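# Turn a loose part in the upturned hand to match

## Task

With the arm, the wrist and the upward-facing palm held completely still, and working with this one hand alone, rotate the loose part resting on the palm until its orientation in the hand matches the two goal pictures. While turning, the part may touch only the hand, the wrist camera, that camera's post and the arm's last link. Any other contact, or the part leaving the hand, is a failure, and so is moving the arm or letting the palm tilt. To finish, let the part rest motionless for a moment in the palm or fingers, touching none of the wrist, the two plates at the thumb's base, the camera, its post or the arm's end. At that moment no hand motor may read moving or overload or be building toward a shutdown; a motor dead from the very start is exempt. Then declare the task done.

## Robot and tools

Robot: one arm on a base, ending in a right hand with sixteen motors and a wrist camera, cam_wrist (896x504 images). Here the arm must never move, so every call sends 0 for all six pose numbers; only the fingers do the work.

Frames. Poses, targets and offsets use the arm's base frame, which is almost level with the table; up is about (0, 0, +1). The scene frame has its origin on the table below the base, +z up. Hand point axes: +z runs along the straight fingers toward the tips, +x crosses the palm away from the thumb, +y points out of the palm face. The palm face sits at y = -0.062 m. The thumb is on the -x side. A fixed mast near the wrist (x +0.05 to +0.10, z -0.16 to -0.11) must not be struck.

A row is 24 numbers, each in [-1, 1], in this order: dx, dy, dz, rx, ry, rz, index_mcp, index_abd, index_pip, index_dip, middle_mcp, middle_abd, middle_pip, middle_dip, ring_mcp, ring_abd, ring_pip, ring_dip, thumb_cmc, thumb_axl, thumb_mcp, thumb_ipl, current_limit, speed.

The first six are an offset, not a pose. They are measured along base-frame axes from the Hand target held when the action begins; every row in that action counts from that same start. 1.0 equals 0.6 m or 180 degrees, and rx, ry, rz form one rotation vector. All zeros keeps the arm where it is.

The sixteen hand numbers are absolute goal angles for each hinge, scaled linearly between its stops. Brackets give degrees at +1, degrees at -1, and the straight value. Finger _mcp (-18, +128; +0.75) curls the finger toward the palm at the knuckle as the number drops. _abd (-60, +60; +0.00) swings it sideways, and toward -1 means away from the thumb. _pip (-29, +108; +0.58) and _dip (-21, +117; +0.70) bend the middle and last joints. thumb_cmc (-20, +120; +0.71) brings the thumb from beside the palm to in front of it as it goes toward -1. thumb_axl (-27, +140; +0.68) rotates the thumb about its straight line. thumb_mcp (-69, +109; +0.23) and thumb_ipl (-77, +108; +0.17) bend it. current_limit maps -1..+1 to 0..550 mA, with a floor of 11 mA. speed sets each set-point's rate to (speed+1)/2 of 8.5 rad/s. At the start these are +0.4 and -0.6, and the last values sent stay in force. To leave the hand unchanged, repeat the last sixteen numbers plus the limit and speed. At the start, read them from a result first.

execute_actions(actions, cameras): actions is a list of actions. Each action holds 1 to 15 rows, one per 1/30 s step, and the last row repeats to fill 15 steps (0.5 s per action). cameras lists names, for example ["cam_wrist"]. An empty actions list returns the state along with all images.

move(target, speed, blend, blocking, cameras) drives the hand point in a straight path toward one row or up to 15 rows. Those offsets also count from the current Hand target. speed is in m/s, from 0.002 to 1, default 0.25. blend is a corner radius in m. It is not needed here, but if used, keep the pose at zero.

wait(seconds 0 to 10) lets time pass with the last command held. stop brakes a running move. zoom_image(camera "cam_wrist", region [x0, y0, x1, y1] pixels, at most 504 by 504) enlarges part of the newest image. show_instructions shows the goal pictures. finished_scene(scene) ends the scene for good; make no further call in that reply.

Result lines: the end-effector position (m) and quat_wxyz in the base frame; Hand target; joint velocities. Per motor in row order you get hand_goal, hand_measured, hand_current_ma (positive pushes toward -1), and hand_state: moving, goal, blocked (still pressing short of its goal) or overload (shut down). A move adds a move: line such as done, off_target, held or fault, plus the limits that acted. Watch for MOTOR HOT, HAND FAULT and fault lines.

Cautions. A motor drawing 495 mA or more accumulates seconds; at 5 s it shuts down for 10 s and lets go. Keep current_limit moderate and avoid driving fingers far past the part's surface. A finger presses only while its goal lies beyond the contact. If the arm stops for any reason, new hand numbers are discarded. Move fingers gradually so the part is not flicked off the palm. Keep it away from the thumb-base plates and the wrist region at the end. Before finishing, wait until every state reads goal or blocked with low current and the part is motionless.

Each tool is called after "Request:" in YAML: its name, and indented under it one key for each argument.

Reference images:

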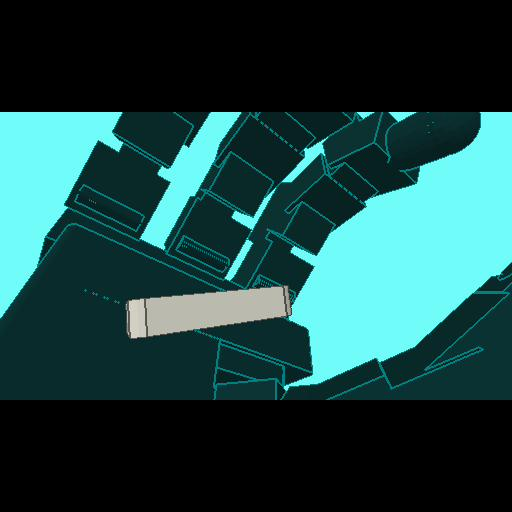

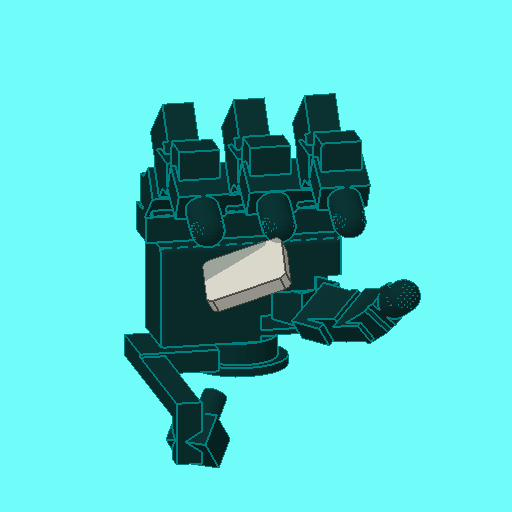

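## Session

Request:
execute_actions:
  actions: []

Request:
show_instructions:

Scene clock: 0.00 s.
end_effector_position=(+0.5967, -0.0143, +0.3857) hand_goal=(+0.046, +0.000, -0.008, +0.280, +0.046, +0.000, -0.008, +0.280, +0.046, +0.000, -0.008, +0.280, -0.104, +0.266, +0.032, -0.018) hand_measured=(+0.060, +0.000, -0.006, +0.282, +0.060, +0.000, -0.006, +0.282, +0.058, +0.000, -0.006, +0.282, -0.096, +0.270, +0.034, -0.016) hand_current_ma=(+40, +0, +5, +5, +41, +0, +5, +4, +34, +0, +5, +5, +21, +9, +4, +5) hand_state=(goal, goal, goal, goal, goal, goal, goal, goal, goal, goal, goal, goal, goal, goal, goal, goal) hand_current_limit=0.40 hand_speed=-0.60 end_effector_quat_wxyz=(+0.703, +0.703, +0.091, +0.054)
Joint positions: [0.423 0.587 0.355 -1.627 1.781 1.383]
Joint velocities: within noise
Hand target: +0.5967, -0.0143, +0.3857; +0.703, +0.703, +0.091, +0.054

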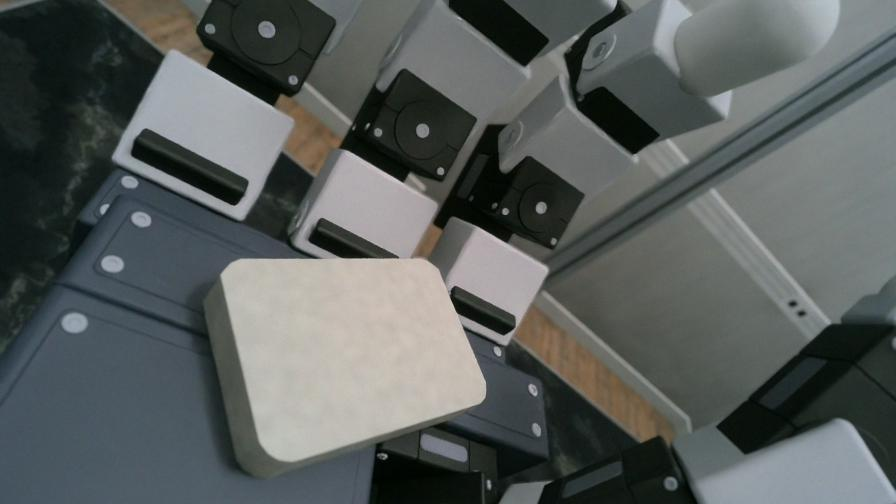

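Reference images for this scene: goal picture from the wrist camera place, goal picture looking into the palm.

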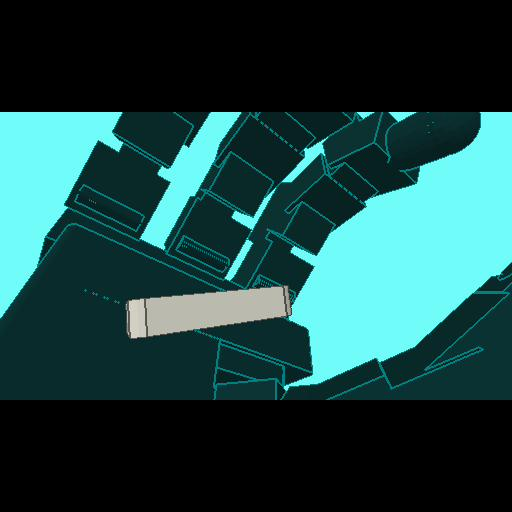

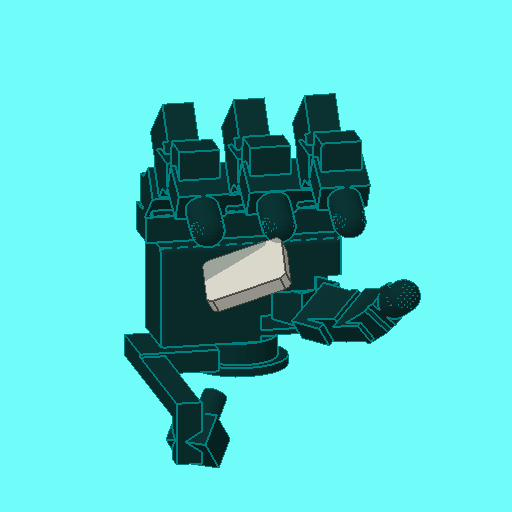

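Request:
move:
  target:
    - [0,0,0,0,0,0,0.046,0,-0.008,0.28,-0.068,-0.333,-0.467,0.0,0.046,0,-0.008,0.28,-0.104,0.266,0.032,-0.018,0.1,-0.6]
    - [0,0,0,0,0,0,0.046,0,-0.008,0.28,-0.685,-0.333,-0.467,0.0,0.046,0,-0.008,0.28,-0.104,0.266,0.032,-0.018,0.1,-0.6]
  cameras: ["cam_wrist"]

Scene clock: 472.33 s.
end_effector_position=(+0.5967, -0.0143, +0.3857) hand_goal=(+0.046, +0.000, -0.008, +0.280, -0.684, -0.332, -0.466, +0.000, +0.046, +0.000, -0.008, +0.280, -0.104, +0.266, +0.032, -0.018) hand_measured=(+0.060, +0.000, -0.006, +0.282, -0.606, -0.330, -0.444, +0.008, +0.052, -0.004, -0.008, +0.282, -0.096, +0.270, +0.034, -0.016) hand_current_ma=(+40, +0, +5, +5, +302, +4, +63, +21, +14, -7, +1, +3, +21, +9, +4, +5) hand_state=(goal, goal, goal, goal, blocked, goal, blocked, goal, goal, goal, goal, goal, goal, goal, goal, goal) hand_current_limit=0.10 hand_speed=-0.60 end_effector_quat_wxyz=(+0.703, +0.703, +0.091, +0.054)
Joint positions: [0.423 0.587 0.355 -1.627 1.781 1.383]
Hand target: +0.5967, -0.0143, +0.3857; +0.703, +0.703, +0.091, +0.054
Off the commanded pose: 0.000 m, 0 deg.
move: done

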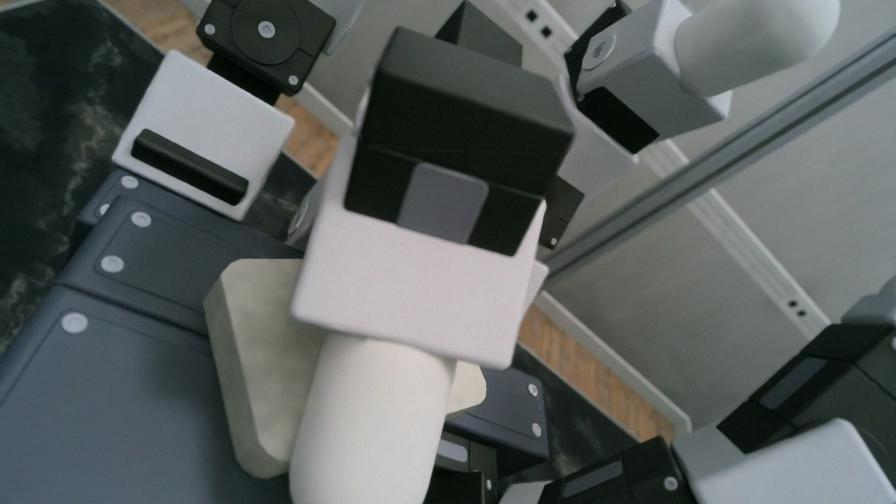

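Request:
move:
  target:
    - [0,0,0,0,0,0,0.046,0,-0.008,0.28,-0.205,0,-0.109,-0.3,0.046,0,-0.008,0.28,-0.104,0.266,0.032,-0.018,0.1,-0.5]
    - [0,0,0,0,0,0,0.046,0,-0.008,0.28,-0.822,0,-0.109,-0.3,0.046,0,-0.008,0.28,-0.104,0.266,0.032,-0.018,-0.1,-0.6]
  cameras: ["cam_wrist"]

Scene clock: 498.83 s.
end_effector_position=(+0.5967, -0.0143, +0.3857) hand_goal=(+0.046, +0.000, -0.008, +0.280, -0.822, +0.000, -0.108, -0.300, +0.046, +0.000, -0.008, +0.280, -0.104, +0.266, +0.032, -0.018) hand_measured=(+0.060, +0.000, -0.006, +0.282, -0.812, -0.004, -0.108, -0.298, +0.052, -0.004, -0.008, +0.282, -0.096, +0.270, +0.034, -0.016) hand_current_ma=(+40, +0, +5, +5, +27, -6, +0, +4, +14, -7, +1, +3, +21, +9, +4, +5) hand_state=(goal, goal, goal, goal, goal, goal, goal, goal, goal, goal, goal, goal, goal, goal, goal, goal) hand_current_limit=-0.10 hand_speed=-0.60 end_effector_quat_wxyz=(+0.703, +0.703, +0.091, +0.054)
Joint positions: [0.423 0.587 0.355 -1.627 1.781 1.383]
Hand target: +0.5967, -0.0143, +0.3857; +0.703, +0.703, +0.091, +0.054
Off the commanded pose: 0.000 m, 0 deg.
move: done

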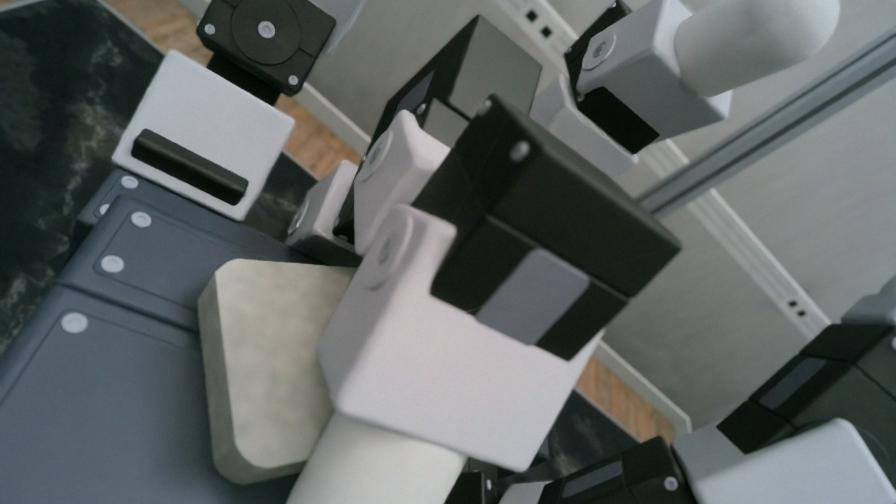

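Request:
move:
  target:
    - [0,0,0,0,0,0,0.046,0,-0.008,0.28,-0.863,0,-0.109,-0.3,0.046,0,-0.008,0.28,-0.104,0.266,0.032,-0.018,-0.1,-0.7]
    - [0,0,0,0,0,0,0.046,0,-0.008,0.28,-0.863,0,-0.066,-0.536,0.046,0,-0.008,0.28,-0.104,0.266,0.032,-0.018,-0.1,-0.8]
    - [0,0,0,0,0,0,0.046,0,-0.008,0.28,-0.685,0,0.036,-0.696,0.046,0,-0.008,0.28,-0.104,0.266,0.032,-0.018,0.0,-0.9]
  cameras: ["cam_wrist"]

Scene clock: 544.87 s.
end_effector_position=(+0.5967, -0.0143, +0.3857) hand_goal=(+0.046, +0.000, -0.008, +0.280, -0.684, +0.000, +0.036, -0.696, +0.046, +0.000, -0.008, +0.280, -0.104, +0.266, +0.032, -0.018) hand_measured=(+0.060, +0.000, -0.006, +0.282, -0.692, -0.002, +0.032, -0.694, +0.052, -0.004, -0.008, +0.282, -0.096, +0.270, +0.034, -0.016) hand_current_ma=(+40, +0, +5, +5, -22, -4, -11, +4, +14, -7, +1, +3, +21, +9, +4, +5) hand_state=(goal, goal, goal, goal, goal, goal, goal, goal, goal, goal, goal, goal, goal, goal, goal, goal) hand_current_limit=0.00 hand_speed=-0.90 end_effector_quat_wxyz=(+0.703, +0.703, +0.091, +0.054)
Joint positions: [0.423 0.587 0.355 -1.627 1.781 1.383]
Hand target: +0.5967, -0.0143, +0.3857; +0.703, +0.703, +0.091, +0.054
Off the commanded pose: 0.000 m, 0 deg.
move: done

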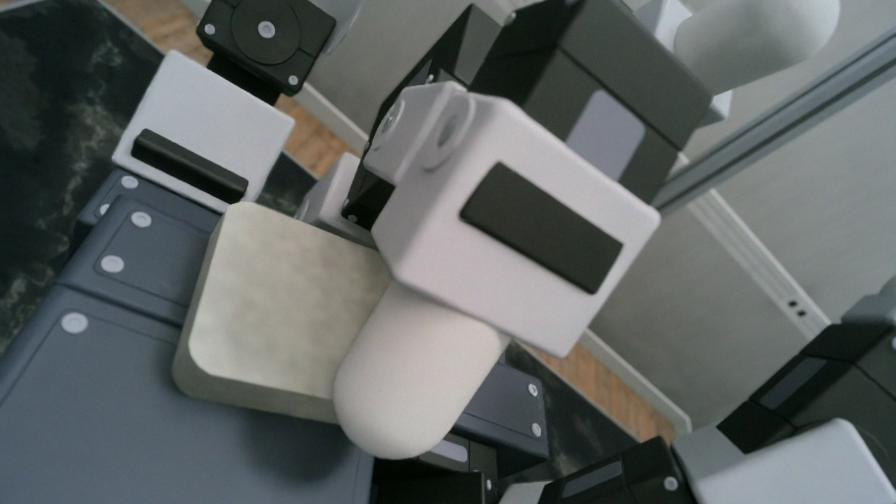

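Request:
move:
  target:
    - [0,0,0,0,0,0,0.046,0,-0.008,0.28,-0.583,0,0.062,-0.769,0.046,0,-0.008,0.28,-0.104,0.266,0.032,-0.018,0.0,-0.9]
    - [0,0,0,0,0,0,0.046,0,-0.008,0.28,-0.479,0,0.088,-0.841,0.046,0,-0.008,0.28,-0.104,0.266,0.032,-0.018,0.0,-0.9]
  cameras: ["cam_wrist"]

Scene clock: 565.87 s.
end_effector_position=(+0.5967, -0.0143, +0.3857) hand_goal=(+0.046, +0.000, -0.008, +0.280, -0.478, +0.000, +0.088, -0.840, +0.046, +0.000, -0.008, +0.280, -0.104, +0.266, +0.032, -0.018) hand_measured=(+0.060, +0.000, -0.006, +0.282, -0.480, -0.002, +0.084, -0.838, +0.052, -0.004, -0.008, +0.282, -0.096, +0.270, +0.034, -0.016) hand_current_ma=(+40, +0, +5, +5, -6, -4, -10, +4, +14, -7, +1, +3, +21, +9, +4, +5) hand_state=(goal, goal, goal, goal, goal, goal, goal, goal, goal, goal, goal, goal, goal, goal, goal, goal) hand_current_limit=0.00 hand_speed=-0.90 end_effector_quat_wxyz=(+0.703, +0.703, +0.091, +0.054)
Joint positions: [0.423 0.587 0.355 -1.627 1.781 1.383]
Hand target: +0.5967, -0.0143, +0.3857; +0.703, +0.703, +0.091, +0.054
Off the commanded pose: 0.000 m, 0 deg.
move: done

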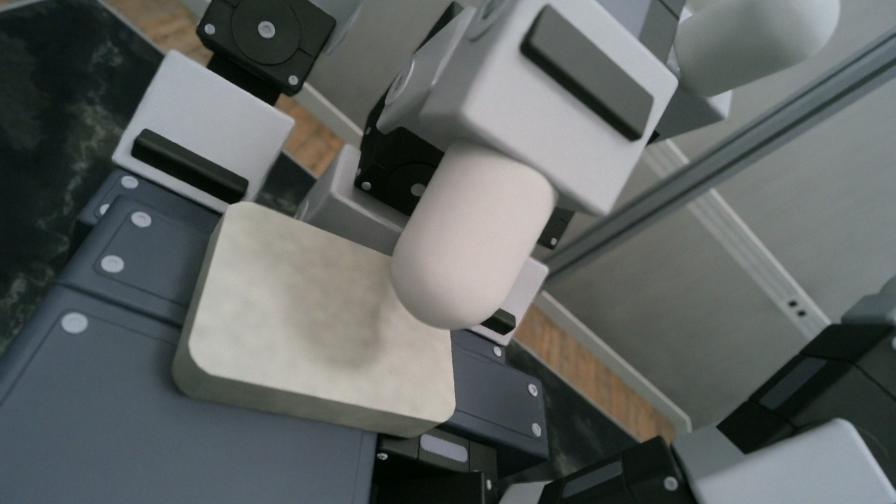

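Request:
move:
  target:
    - [0,0,0,0,0,0,0.046,0,-0.008,0.28,-0.068,0,-0.737,0.261,0.046,0,-0.008,0.28,-0.104,0.266,0.032,-0.018,0.0,-0.4]
    - [0,0,0,0,0,0,0.046,0,-0.008,0.28,-0.548,0,-0.737,0.261,0.046,0,-0.008,0.28,-0.104,0.266,0.032,-0.018,-0.1,-0.6]
  cameras: ["cam_wrist"]

Scene clock: 652.77 s.
end_effector_position=(+0.5967, -0.0143, +0.3857) hand_goal=(+0.046, +0.000, -0.008, +0.280, -0.548, +0.000, -0.736, +0.262, +0.046, +0.000, -0.008, +0.280, -0.104, +0.266, +0.032, -0.018) hand_measured=(+0.060, +0.000, -0.006, +0.282, -0.510, -0.002, -0.722, +0.266, +0.052, -0.004, -0.008, +0.282, -0.096, +0.270, +0.034, -0.016) hand_current_ma=(+40, +0, +5, +5, +137, -4, +37, +10, +14, -7, +1, +3, +21, +9, +4, +5) hand_state=(goal, goal, goal, goal, blocked, goal, goal, goal, goal, goal, goal, goal, goal, goal, goal, goal) hand_current_limit=-0.10 hand_speed=-0.60 end_effector_quat_wxyz=(+0.703, +0.703, +0.091, +0.054)
Joint positions: [0.423 0.587 0.355 -1.627 1.781 1.383]
Hand target: +0.5967, -0.0143, +0.3857; +0.703, +0.703, +0.091, +0.054
Off the commanded pose: 0.000 m, 0 deg.
move: done

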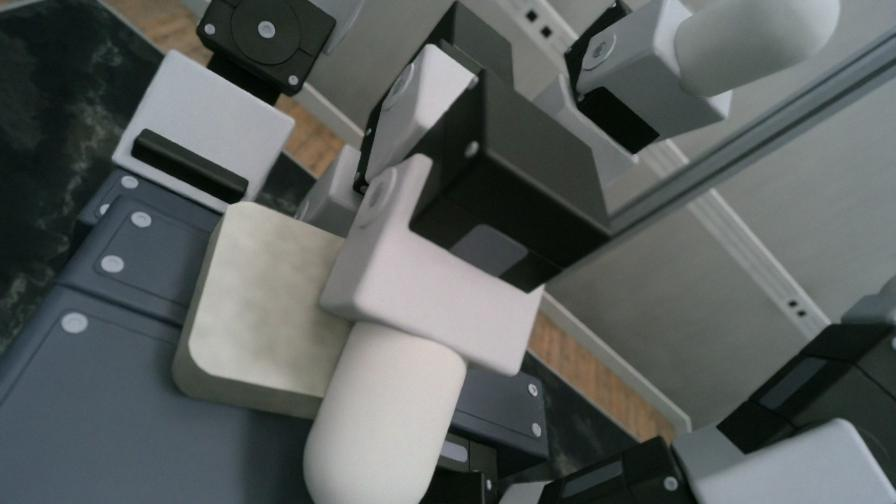

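Request:
move:
  target: [0,0,0,0,0,0,0.046,0,-0.008,0.28,-0.342,0,-0.942,0.18,0.046,0,-0.008,0.28,-0.104,0.266,0.032,-0.018,0.1,-0.9]
  cameras: ["cam_wrist"]

Scene clock: 660.53 s.
end_effector_position=(+0.5967, -0.0143, +0.3857) hand_goal=(+0.046, +0.000, -0.008, +0.280, -0.342, +0.000, -0.942, +0.180, +0.046, +0.000, -0.008, +0.280, -0.104, +0.266, +0.032, -0.018) hand_measured=(+0.060, +0.000, -0.006, +0.282, -0.326, -0.002, -0.884, +0.208, +0.052, -0.004, -0.008, +0.282, -0.096, +0.270, +0.034, -0.016) hand_current_ma=(+40, +0, +5, +5, +46, -4, +203, +88, +14, -7, +1, +3, +21, +9, +4, +5) hand_state=(goal, goal, goal, goal, goal, goal, blocked, blocked, goal, goal, goal, goal, goal, goal, goal, goal) hand_current_limit=0.10 hand_speed=-0.90 end_effector_quat_wxyz=(+0.703, +0.703, +0.091, +0.054)
Joint positions: [0.423 0.587 0.355 -1.627 1.781 1.383]
Hand target: +0.5967, -0.0143, +0.3857; +0.703, +0.703, +0.091, +0.054
Off the commanded pose: 0.000 m, 0 deg.
move: done

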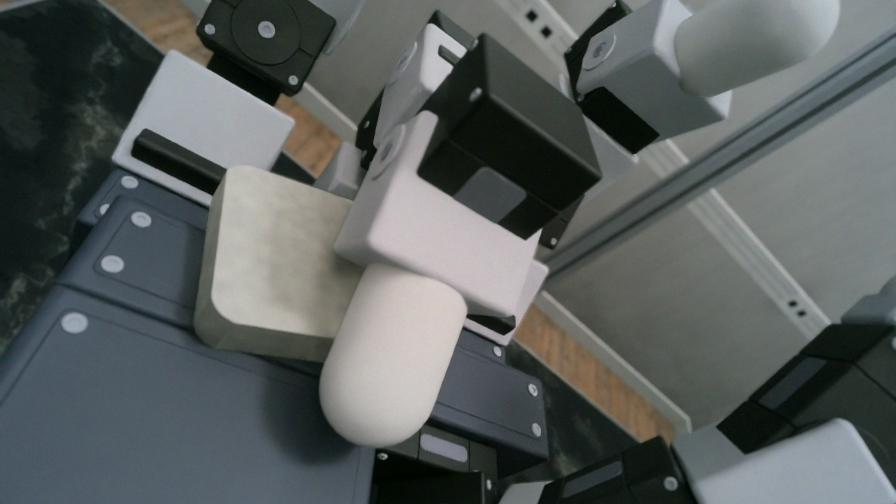

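Request:
move:
  target:
    - [0,0,0,0,0,0,0.046,0,-0.008,0.28,-0.342,0,-0.591,-0.36,0.046,0,-0.008,0.28,-0.104,0.266,0.032,-0.018,0.2,-0.9]
  cameras: ["cam_wrist"]

Scene clock: 671.77 s.
end_effector_position=(+0.5967, -0.0143, +0.3857) hand_goal=(+0.046, +0.000, -0.008, +0.280, -0.342, +0.000, -0.590, -0.360, +0.046, +0.000, -0.008, +0.280, -0.104, +0.266, +0.032, -0.018) hand_measured=(+0.060, +0.000, -0.006, +0.282, -0.334, -0.002, -0.572, -0.324, +0.052, -0.004, -0.008, +0.282, -0.096, +0.270, +0.034, -0.016) hand_current_ma=(+40, +0, +5, +5, +18, -4, +53, +118, +14, -7, +1, +3, +21, +9, +4, +5) hand_state=(goal, goal, goal, goal, goal, goal, goal, blocked, goal, goal, goal, goal, goal, goal, goal, goal) hand_current_limit=0.20 hand_speed=-0.90 end_effector_quat_wxyz=(+0.703, +0.703, +0.091, +0.054)
Joint positions: [0.423 0.587 0.355 -1.627 1.781 1.383]
Hand target: +0.5967, -0.0143, +0.3857; +0.703, +0.703, +0.091, +0.054
Off the commanded pose: 0.000 m, 0 deg.
move: done

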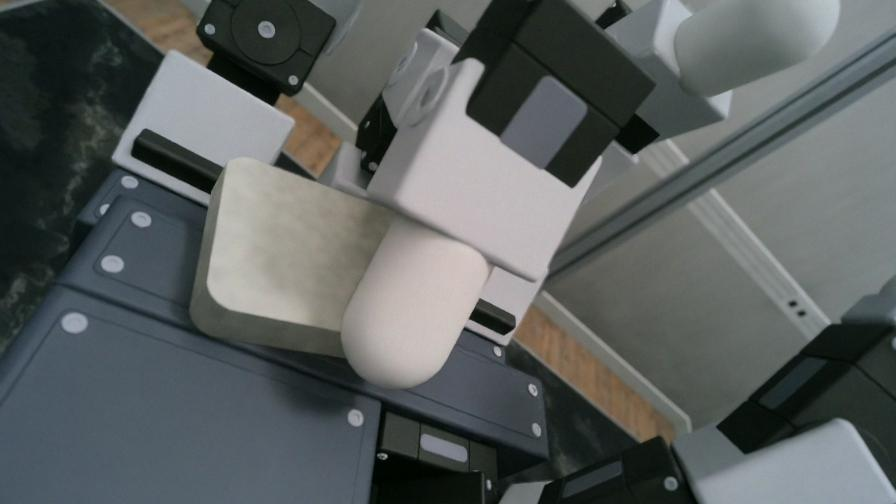

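Request:
zoom_image:
  camera: "cam_wrist"
  region: [140, 120, 560, 460]

Scaled by 1.200 from the camera's 896x504 image, which has a finer 1280x720 frame.

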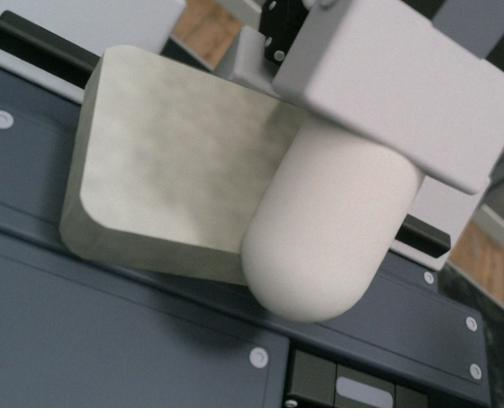

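Request:
move:
  target:
    - [0,0,0,0,0,0,0.046,0,-0.008,0.28,-0.342,0,-0.4,-0.62,0.046,0,-0.008,0.28,-0.104,0.266,0.032,-0.018,0.2,-0.92]
  cameras: ["cam_wrist"]

Scene clock: 689.03 s.
end_effector_position=(+0.5967, -0.0143, +0.3857) hand_goal=(+0.046, +0.000, -0.008, +0.280, -0.342, +0.000, -0.400, -0.620, +0.046, +0.000, -0.008, +0.280, -0.104, +0.266, +0.032, -0.018) hand_measured=(+0.060, +0.000, -0.006, +0.282, -0.338, -0.002, -0.406, -0.618, +0.052, -0.004, -0.008, +0.282, -0.096, +0.270, +0.034, -0.016) hand_current_ma=(+40, +0, +5, +5, +10, -4, -13, +4, +14, -7, +1, +3, +21, +9, +4, +5) hand_state=(goal, goal, goal, goal, goal, goal, goal, goal, goal, goal, goal, goal, goal, goal, goal, goal) hand_current_limit=0.20 hand_speed=-0.92 end_effector_quat_wxyz=(+0.703, +0.703, +0.091, +0.054)
Joint positions: [0.423 0.587 0.355 -1.627 1.781 1.383]
Hand target: +0.5967, -0.0143, +0.3857; +0.703, +0.703, +0.091, +0.054
Off the commanded pose: 0.000 m, 0 deg.
move: done

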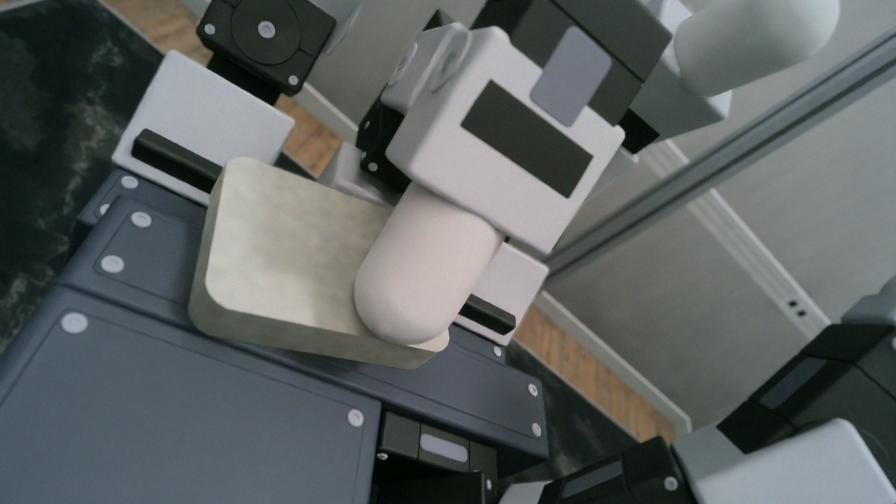

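Request:
move:
  target:
    - [0,0,0,0,0,0,0.046,0,-0.008,0.28,-0.342,0,0.577,0.696,-0.342,0,0.577,0.696,-0.104,0.266,0.034,-0.903,0.2,-0.4]
    - [0,0,0,0,0,0,0.046,0,-0.008,0.28,-0.342,0,0.577,0.696,-0.342,0,0.577,0.696,-0.571,-0.461,0.034,-0.903,0.2,-0.5]
    - [0,0,0,0,0,0,0.046,0,-0.008,0.28,-0.342,0,0.577,0.696,-0.342,0,0.577,0.696,-0.571,-0.461,-0.258,-0.903,-0.1,-0.6]
  cameras: ["cam_wrist"]

Scene clock: 789.53 s.
end_effector_position=(+0.5967, -0.0143, +0.3857) hand_goal=(+0.046, +0.000, -0.008, +0.280, -0.342, +0.000, +0.578, +0.696, -0.342, +0.000, +0.578, +0.696, -0.570, -0.460, -0.258, -0.902) hand_measured=(+0.060, +0.000, -0.006, +0.282, -0.338, -0.002, +0.576, +0.694, -0.334, -0.004, +0.576, +0.694, -0.572, -0.458, -0.258, -0.900) hand_current_ma=(+40, +0, +5, +5, +8, -4, -3, -4, +19, -7, -3, -5, -2, +5, -2, +3) hand_state=(goal, goal, goal, goal, goal, goal, goal, goal, goal, goal, goal, goal, goal, goal, goal, goal) hand_current_limit=-0.10 hand_speed=-0.60 end_effector_quat_wxyz=(+0.703, +0.703, +0.091, +0.054)
Joint positions: [0.423 0.587 0.355 -1.627 1.781 1.383]
Hand target: +0.5967, -0.0143, +0.3857; +0.703, +0.703, +0.091, +0.054
Off the commanded pose: 0.000 m, 0 deg.
move: done

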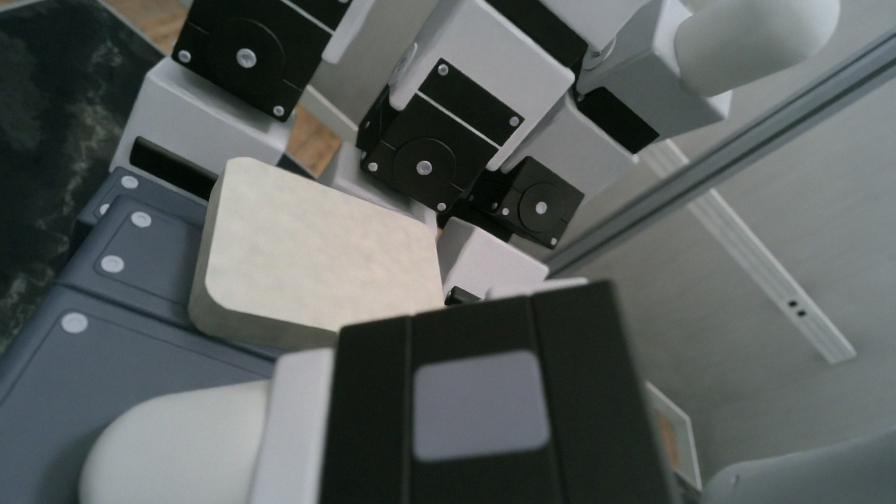

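Request:
move:
  target: [0,0,0,0,0,0,0.046,0,-0.008,0.28,-0.342,0,0.577,0.696,-0.342,0,0.577,0.696,-0.571,-0.12,-0.24,-0.903,0.2,-0.88]
  cameras: ["cam_wrist"]

Scene clock: 798.67 s.
end_effector_position=(+0.5967, -0.0143, +0.3857) hand_goal=(+0.046, +0.000, -0.008, +0.280, -0.342, +0.000, +0.578, +0.696, -0.342, +0.000, +0.578, +0.696, -0.570, -0.120, -0.240, -0.902) hand_measured=(+0.060, +0.000, -0.006, +0.282, -0.338, -0.002, +0.576, +0.694, -0.334, -0.004, +0.576, +0.694, -0.572, -0.166, -0.242, -0.900) hand_current_ma=(+40, +0, +5, +5, +11, -4, -3, -4, +19, -7, -3, -5, -2, -195, -3, +2) hand_state=(goal, goal, goal, goal, goal, goal, goal, goal, goal, goal, goal, goal, goal, blocked, goal, goal) hand_current_limit=0.20 hand_speed=-0.88 end_effector_quat_wxyz=(+0.703, +0.703, +0.091, +0.054)
Joint positions: [0.423 0.587 0.355 -1.627 1.781 1.383]
Hand target: +0.5967, -0.0143, +0.3857; +0.703, +0.703, +0.091, +0.054
Off the commanded pose: 0.000 m, 0 deg.
move: done

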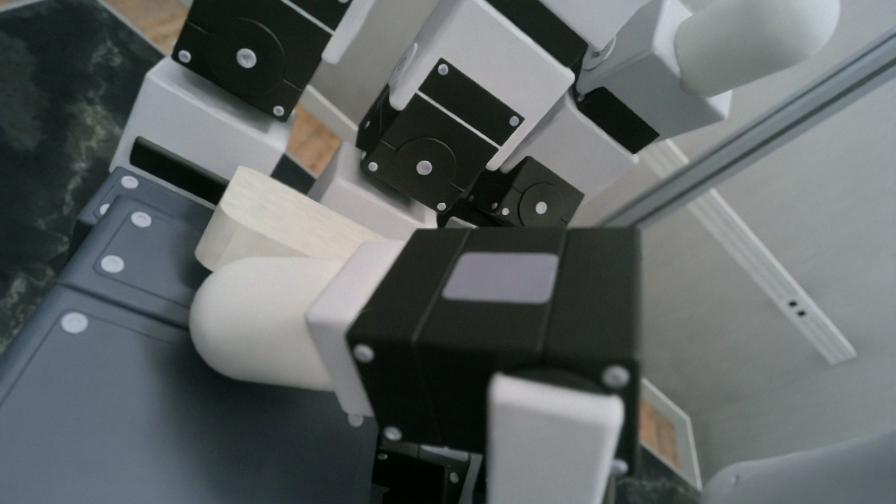

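Request:
zoom_image:
  camera: "cam_wrist"
  region: [140, 120, 480, 400]

Scaled by 1.482 from the camera's 896x504 image, which has a finer 1280x720 frame.

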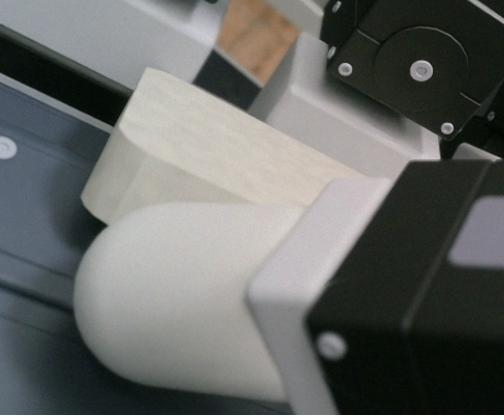

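Request:
move:
  target: [0,0,0,0,0,0,0.046,0,-0.008,0.28,-0.342,0,0.577,0.696,-0.342,0,0.577,0.696,-0.571,0.03,-0.2,-0.903,0.2,-0.88]
  cameras: ["cam_wrist"]

Scene clock: 824.50 s.
end_effector_position=(+0.5967, -0.0143, +0.3857) hand_goal=(+0.046, +0.000, -0.008, +0.280, -0.342, +0.000, +0.578, +0.696, -0.342, +0.000, +0.578, +0.696, -0.570, +0.030, -0.200, -0.902) hand_measured=(+0.060, +0.000, -0.006, +0.282, -0.336, -0.002, +0.576, +0.694, -0.334, -0.004, +0.576, +0.694, -0.570, -0.146, -0.194, -0.900) hand_current_ma=(+40, +0, +5, +5, +15, -4, -3, -4, +19, -7, -3, -5, +1, -330, +17, +8) hand_state=(goal, goal, goal, goal, goal, goal, goal, goal, goal, goal, goal, goal, goal, blocked, goal, goal) hand_current_limit=0.20 hand_speed=-0.88 end_effector_quat_wxyz=(+0.703, +0.703, +0.091, +0.054)
Joint positions: [0.423 0.587 0.355 -1.627 1.781 1.383]
Hand target: +0.5967, -0.0143, +0.3857; +0.703, +0.703, +0.091, +0.054
Off the commanded pose: 0.000 m, 0 deg.
move: done

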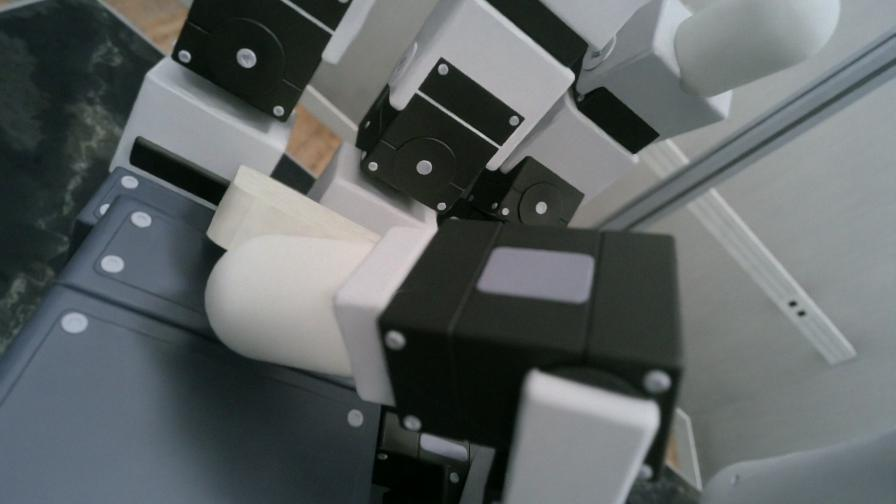

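Request:
zoom_image:
  camera: "cam_wrist"
  region: [160, 120, 460, 370]

Scaled by 1.680 from the camera's 896x504 image, which has a finer 1280x720 frame.

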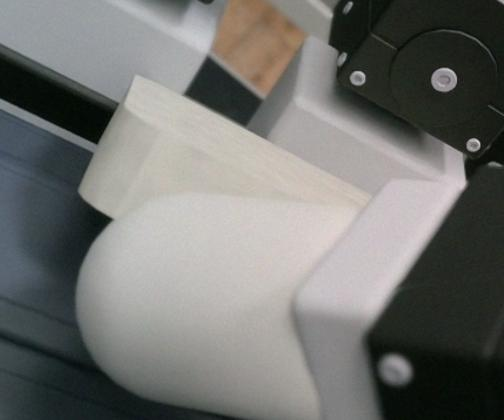

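Request:
move:
  target: [0,0,0,0,0,0,0.046,0,-0.008,0.28,-0.342,0,0.577,0.696,-0.342,0,0.577,0.696,-0.571,0.03,-0.08,-0.903,0.2,-0.88]
  cameras: ["cam_wrist"]

Request:
zoom_image:
  camera: "cam_wrist"
  region: [160, 100, 500, 380]

Scene clock: 862.37 s.
end_effector_position=(+0.5967, -0.0143, +0.3857) hand_goal=(+0.046, +0.000, -0.008, +0.280, -0.342, +0.000, +0.578, +0.696, -0.342, +0.000, +0.578, +0.696, -0.570, +0.030, -0.080, -0.902) hand_measured=(+0.060, +0.000, -0.006, +0.282, -0.336, -0.002, +0.576, +0.694, -0.334, -0.004, +0.576, +0.694, -0.570, +0.026, -0.086, -0.900) hand_current_ma=(+40, +0, +5, +5, +15, -4, -3, -4, +19, -7, -3, -5, +0, -11, -20, +3) hand_state=(goal, goal, goal, goal, goal, goal, goal, goal, goal, goal, goal, goal, goal, goal, goal, goal) hand_current_limit=0.20 hand_speed=-0.88 end_effector_quat_wxyz=(+0.703, +0.703, +0.091, +0.054)
Joint positions: [0.423 0.587 0.355 -1.627 1.781 1.383]
Hand target: +0.5967, -0.0143, +0.3857; +0.703, +0.703, +0.091, +0.054
Off the commanded pose: 0.000 m, 0 deg.
move: done

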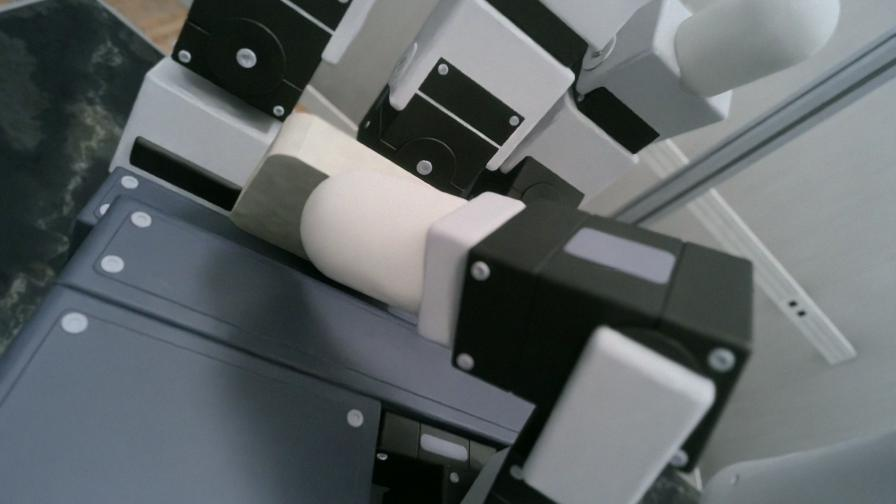

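Scaled by 1.482 from the camera's 896x504 image, which has a finer 1280x720 frame.

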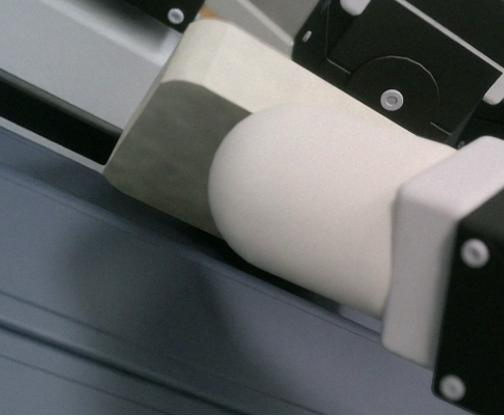

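Request:
move:
  target:
    - [0,0,0,0,0,0,0.046,0,-0.008,0.28,-0.342,0,0.577,0.696,-0.342,0,0.577,0.696,-0.571,-0.05,-0.08,-0.903,0.2,-0.85]
    - [0,0,0,0,0,0,0.046,0,-0.008,0.28,-0.342,0,0.577,0.696,-0.342,0,0.577,0.696,-0.2,-0.05,-0.08,-0.903,0.2,-0.7]
  cameras: ["cam_wrist"]

Scene clock: 970.30 s.
end_effector_position=(+0.5967, -0.0143, +0.3857) hand_goal=(+0.046, +0.000, -0.008, +0.280, -0.342, +0.000, +0.578, +0.696, -0.342, +0.000, +0.578, +0.696, -0.200, -0.050, -0.080, -0.902) hand_measured=(+0.060, +0.000, -0.006, +0.282, -0.336, -0.002, +0.576, +0.694, -0.334, -0.004, +0.576, +0.694, -0.202, -0.048, -0.084, -0.900) hand_current_ma=(+40, +0, +5, +5, +15, -4, -3, -4, +19, -7, -3, -5, -3, +5, -13, +2) hand_state=(goal, goal, goal, goal, goal, goal, goal, goal, goal, goal, goal, goal, goal, goal, goal, goal) hand_current_limit=0.20 hand_speed=-0.70 end_effector_quat_wxyz=(+0.703, +0.703, +0.091, +0.054)
Joint positions: [0.423 0.587 0.355 -1.627 1.781 1.383]
Hand target: +0.5967, -0.0143, +0.3857; +0.703, +0.703, +0.091, +0.054
Off the commanded pose: 0.000 m, 0 deg.
move: done

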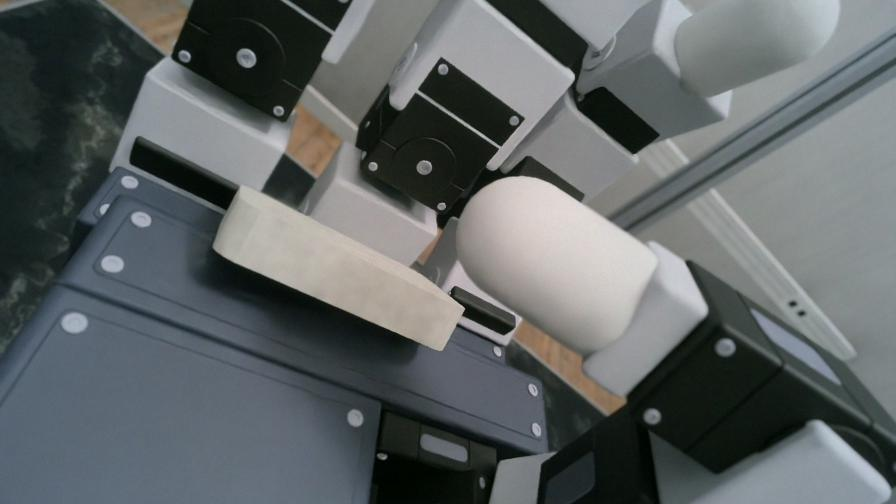

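Request:
move:
  target:
    - [0,0,0,0,0,0,0.046,0,-0.008,0.28,-0.342,0,0.577,0.696,-0.342,0,0.577,0.696,0.5,0.317,-0.112,-0.978,0.2,-0.5]
    - [0,0,0,0,0,0,0.046,0,-0.008,0.28,-0.342,0,0.577,0.696,-0.342,0,0.577,0.696,0.39,0.317,-0.348,-0.978,0.2,-0.7]
  cameras: ["cam_wrist"]

Scene clock: 1029.90 s.
end_effector_position=(+0.5967, -0.0143, +0.3857) hand_goal=(+0.046, +0.000, -0.008, +0.280, -0.342, +0.000, +0.578, +0.696, -0.342, +0.000, +0.578, +0.696, +0.390, +0.318, -0.348, -0.978) hand_measured=(+0.060, +0.000, -0.006, +0.282, -0.336, -0.002, +0.576, +0.694, -0.334, -0.004, +0.576, +0.694, +0.400, +0.318, -0.346, -0.976) hand_current_ma=(+40, +0, +5, +5, +15, -4, -3, -4, +19, -7, -3, -5, +24, +0, +3, +3) hand_state=(goal, goal, goal, goal, goal, goal, goal, goal, goal, goal, goal, goal, goal, goal, goal, goal) hand_current_limit=0.20 hand_speed=-0.70 end_effector_quat_wxyz=(+0.703, +0.703, +0.091, +0.054)
Joint positions: [0.423 0.587 0.355 -1.627 1.781 1.383]
Hand target: +0.5967, -0.0143, +0.3857; +0.703, +0.703, +0.091, +0.054
Off the commanded pose: 0.000 m, 0 deg.
move: done

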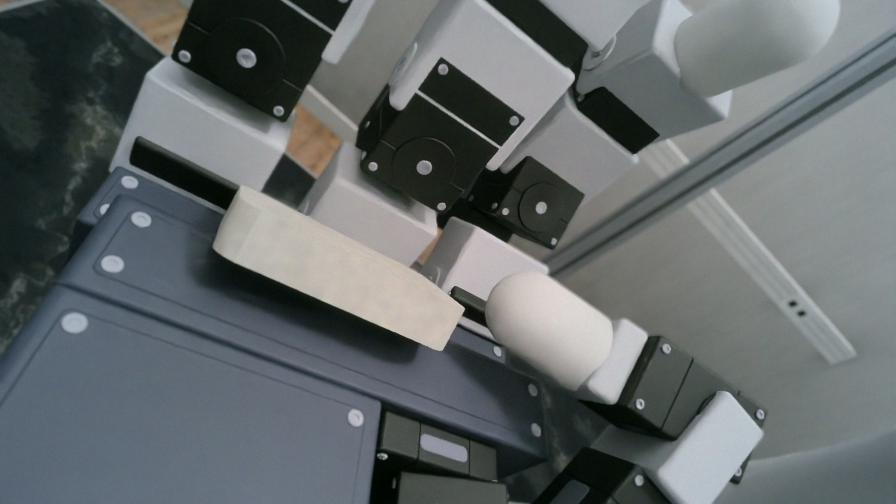

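Request:
move:
  target:
    - [0,0,0,0,0,0,0.046,0,-0.008,0.28,-0.342,0,0.577,0.696,-0.342,0,0.577,0.696,0.429,-0.114,-0.3,-0.957,0.2,-0.6]
    - [0,0,0,0,0,0,0.046,0,-0.008,0.28,-0.342,0,0.577,0.696,-0.342,0,0.577,0.696,0.429,-0.114,-0.73,-0.957,0.2,-0.6]
  cameras: ["cam_wrist"]

Scene clock: 1077.30 s.
end_effector_position=(+0.5967, -0.0143, +0.3857) hand_goal=(+0.046, +0.000, -0.008, +0.280, -0.342, +0.000, +0.578, +0.696, -0.342, +0.000, +0.578, +0.696, +0.430, -0.114, -0.730, -0.956) hand_measured=(+0.060, +0.000, -0.006, +0.282, -0.336, -0.002, +0.576, +0.694, -0.334, -0.004, +0.576, +0.694, +0.432, -0.110, -0.730, -0.960) hand_current_ma=(+40, +0, +5, +5, +15, -4, -3, -4, +19, -7, -3, -5, +3, +13, +0, -10) hand_state=(goal, goal, goal, goal, goal, goal, goal, goal, goal, goal, goal, goal, goal, goal, goal, goal) hand_current_limit=0.20 hand_speed=-0.60 end_effector_quat_wxyz=(+0.703, +0.703, +0.091, +0.054)
Joint positions: [0.423 0.587 0.355 -1.627 1.781 1.383]
Hand target: +0.5967, -0.0143, +0.3857; +0.703, +0.703, +0.091, +0.054
Off the commanded pose: 0.000 m, 0 deg.
move: done

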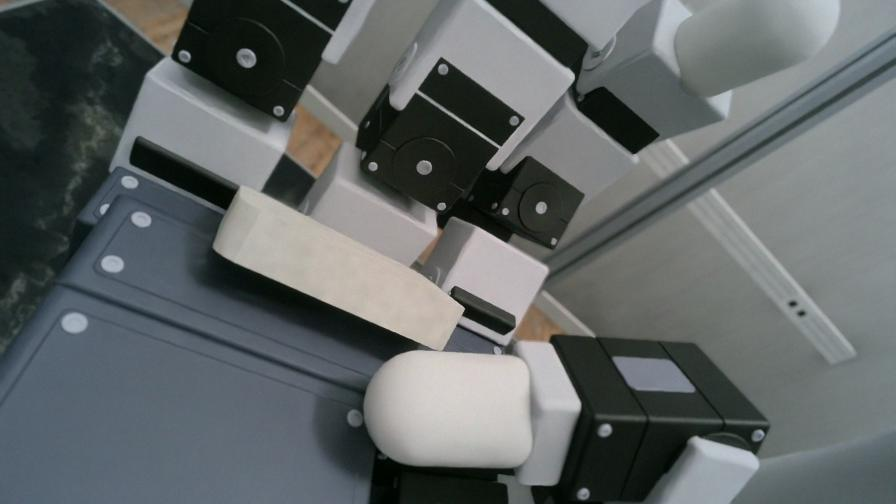

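Request:
move:
  target:
    - [0,0,0,0,0,0,0.046,0,-0.008,0.28,-0.342,0,0.577,0.696,-0.342,0,0.577,0.696,0.429,-0.03,-0.72,-0.957,0.2,-0.8]
    - [0,0,0,0,0,0,0.046,0,-0.008,0.28,-0.342,0,0.577,0.696,-0.342,0,0.577,0.696,0.429,0.078,-0.697,-0.854,0.2,-0.85]
  cameras: ["cam_wrist"]

Scene clock: 1083.70 s.
end_effector_position=(+0.5967, -0.0143, +0.3857) hand_goal=(+0.046, +0.000, -0.008, +0.280, -0.342, +0.000, +0.578, +0.696, -0.342, +0.000, +0.578, +0.696, +0.430, +0.078, -0.696, -0.854) hand_measured=(+0.060, +0.000, -0.006, +0.282, -0.336, -0.002, +0.576, +0.694, -0.334, -0.004, +0.576, +0.694, +0.436, +0.078, -0.696, -0.858) hand_current_ma=(+40, +0, +5, +5, +15, -4, -3, -4, +19, -7, -3, -5, +13, +0, +1, -11) hand_state=(goal, goal, goal, goal, goal, goal, goal, goal, goal, goal, goal, goal, goal, goal, goal, goal) hand_current_limit=0.20 hand_speed=-0.85 end_effector_quat_wxyz=(+0.703, +0.703, +0.091, +0.054)
Joint positions: [0.423 0.587 0.355 -1.627 1.781 1.383]
Hand target: +0.5967, -0.0143, +0.3857; +0.703, +0.703, +0.091, +0.054
Off the commanded pose: 0.000 m, 0 deg.
move: done

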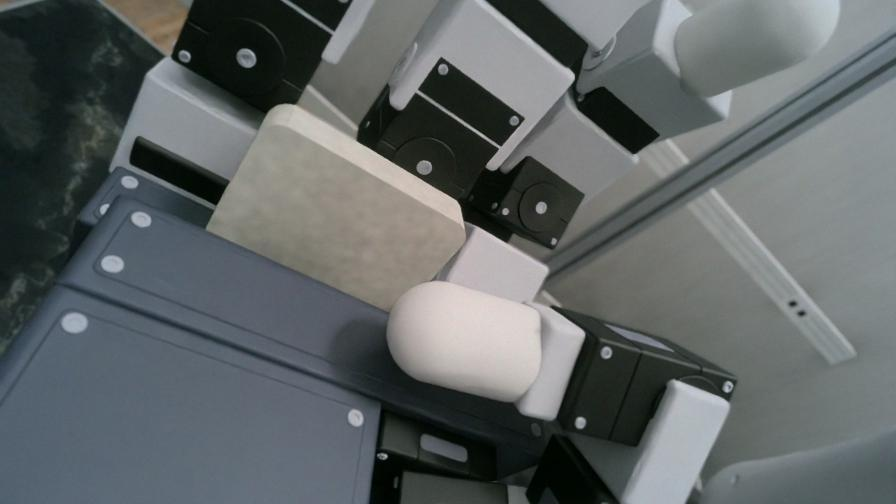

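Request:
zoom_image:
  camera: "cam_wrist"
  region: [180, 80, 560, 400]

Scaled by 1.326 from the camera's 896x504 image, which has a finer 1280x720 frame.

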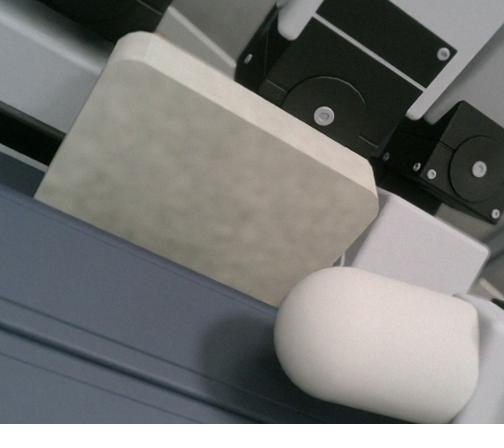

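Request:
move:
  target: [0,0,0,0,0,0,0.046,0,-0.008,0.28,-0.616,0,0.577,0.696,-0.753,0,0.577,0.696,0.429,0.078,-0.697,-0.854,0.2,-0.88]
  cameras: ["cam_wrist"]

Scene clock: 1116.57 s.
end_effector_position=(+0.5967, -0.0143, +0.3857) hand_goal=(+0.046, +0.000, -0.008, +0.280, -0.616, +0.000, +0.578, +0.696, -0.752, +0.000, +0.578, +0.696, +0.430, +0.078, -0.696, -0.854) hand_measured=(+0.060, +0.000, -0.006, +0.282, -0.614, -0.002, +0.576, +0.694, -0.752, -0.004, +0.576, +0.694, +0.436, +0.078, -0.696, -0.858) hand_current_ma=(+40, +0, +5, +5, +5, -4, -3, -4, +1, -7, -3, -5, +13, +0, +1, -11) hand_state=(goal, goal, goal, goal, goal, goal, goal, goal, goal, goal, goal, goal, goal, goal, goal, goal) hand_current_limit=0.20 hand_speed=-0.88 end_effector_quat_wxyz=(+0.703, +0.703, +0.091, +0.054)
Joint positions: [0.423 0.587 0.355 -1.627 1.781 1.383]
Hand target: +0.5967, -0.0143, +0.3857; +0.703, +0.703, +0.091, +0.054
Off the commanded pose: 0.000 m, 0 deg.
move: done

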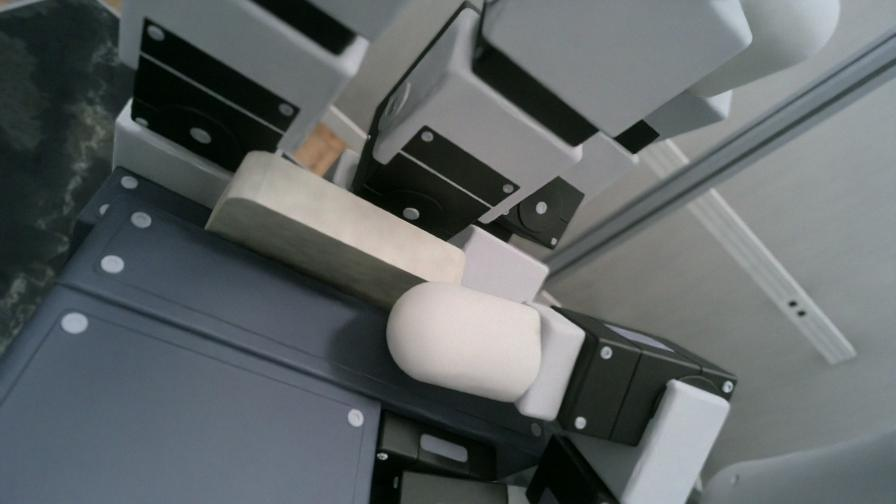

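Request:
move:
  target:
    - [0,0,0,0,0,0,0.046,0,-0.008,0.28,-0.616,0,0.577,0.696,-0.753,0,0.577,0.696,0.429,0.132,-0.697,-0.778,0.2,-0.88]
  cameras: ["cam_wrist"]

Request:
move:
  target:
    - [0,0,0,0,0,0,0.046,0,-0.008,0.28,-0.616,0,0.577,0.696,-0.753,0,0.577,0.696,0.429,0.073,-0.688,-0.687,0.2,-0.9]
    - [0,0,0,0,0,0,0.046,0,-0.008,0.28,-0.616,0,0.577,0.696,-0.753,0,0.577,0.696,0.429,0.02,-0.68,-0.595,0.2,-0.9]
  cameras: ["cam_wrist"]

Scene clock: 1138.50 s.
end_effector_position=(+0.5967, -0.0143, +0.3857) hand_goal=(+0.046, +0.000, -0.008, +0.280, -0.616, +0.000, +0.578, +0.696, -0.752, +0.000, +0.578, +0.696, +0.430, +0.132, -0.696, -0.778) hand_measured=(+0.060, +0.000, -0.006, +0.282, -0.614, -0.002, +0.576, +0.694, -0.740, -0.002, +0.576, +0.694, +0.436, +0.110, -0.702, -0.810) hand_current_ma=(+40, +0, +5, +5, +5, -4, -3, -4, +37, -3, -3, -5, +13, -86, -17, -141) hand_state=(goal, goal, goal, goal, goal, goal, goal, goal, goal, goal, goal, goal, goal, blocked, goal, blocked) hand_current_limit=0.20 hand_speed=-0.88 end_effector_quat_wxyz=(+0.703, +0.703, +0.091, +0.054)
Joint positions: [0.423 0.587 0.355 -1.627 1.781 1.383]
Hand target: +0.5967, -0.0143, +0.3857; +0.703, +0.703, +0.091, +0.054
Off the commanded pose: 0.000 m, 0 deg.
move: done

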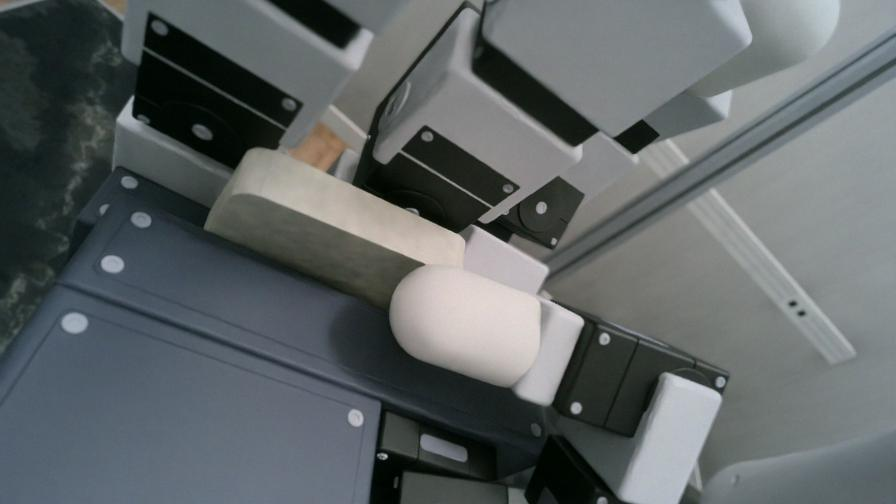

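Scene clock: 1139.87 s.
end_effector_position=(+0.5967, -0.0143, +0.3857) hand_goal=(+0.046, +0.000, -0.008, +0.280, -0.616, +0.000, +0.578, +0.696, -0.752, +0.000, +0.578, +0.696, +0.430, +0.020, -0.680, -0.594) hand_measured=(+0.060, +0.000, -0.006, +0.282, -0.614, -0.002, +0.576, +0.694, -0.752, -0.002, +0.576, +0.694, +0.432, +0.026, -0.686, -0.598) hand_current_ma=(+40, +0, +5, +5, +5, -4, -3, -4, +1, -2, -3, -5, +4, +19, -17, -12) hand_state=(goal, goal, goal, goal, goal, goal, goal, goal, goal, goal, goal, goal, goal, goal, goal, goal) hand_current_limit=0.20 hand_speed=-0.90 end_effector_quat_wxyz=(+0.703, +0.703, +0.091, +0.054)
Joint positions: [0.423 0.587 0.355 -1.627 1.781 1.383]
Hand target: +0.5967, -0.0143, +0.3857; +0.703, +0.703, +0.091, +0.054
Off the commanded pose: 0.000 m, 0 deg.
move: done

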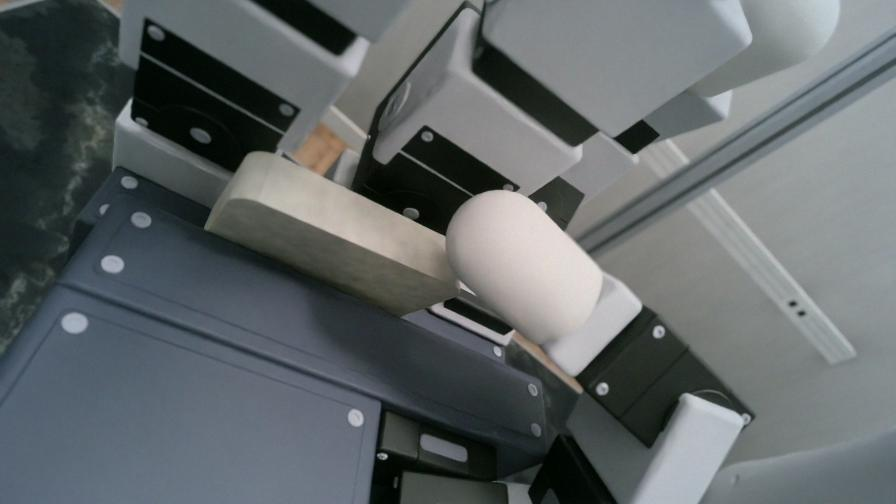

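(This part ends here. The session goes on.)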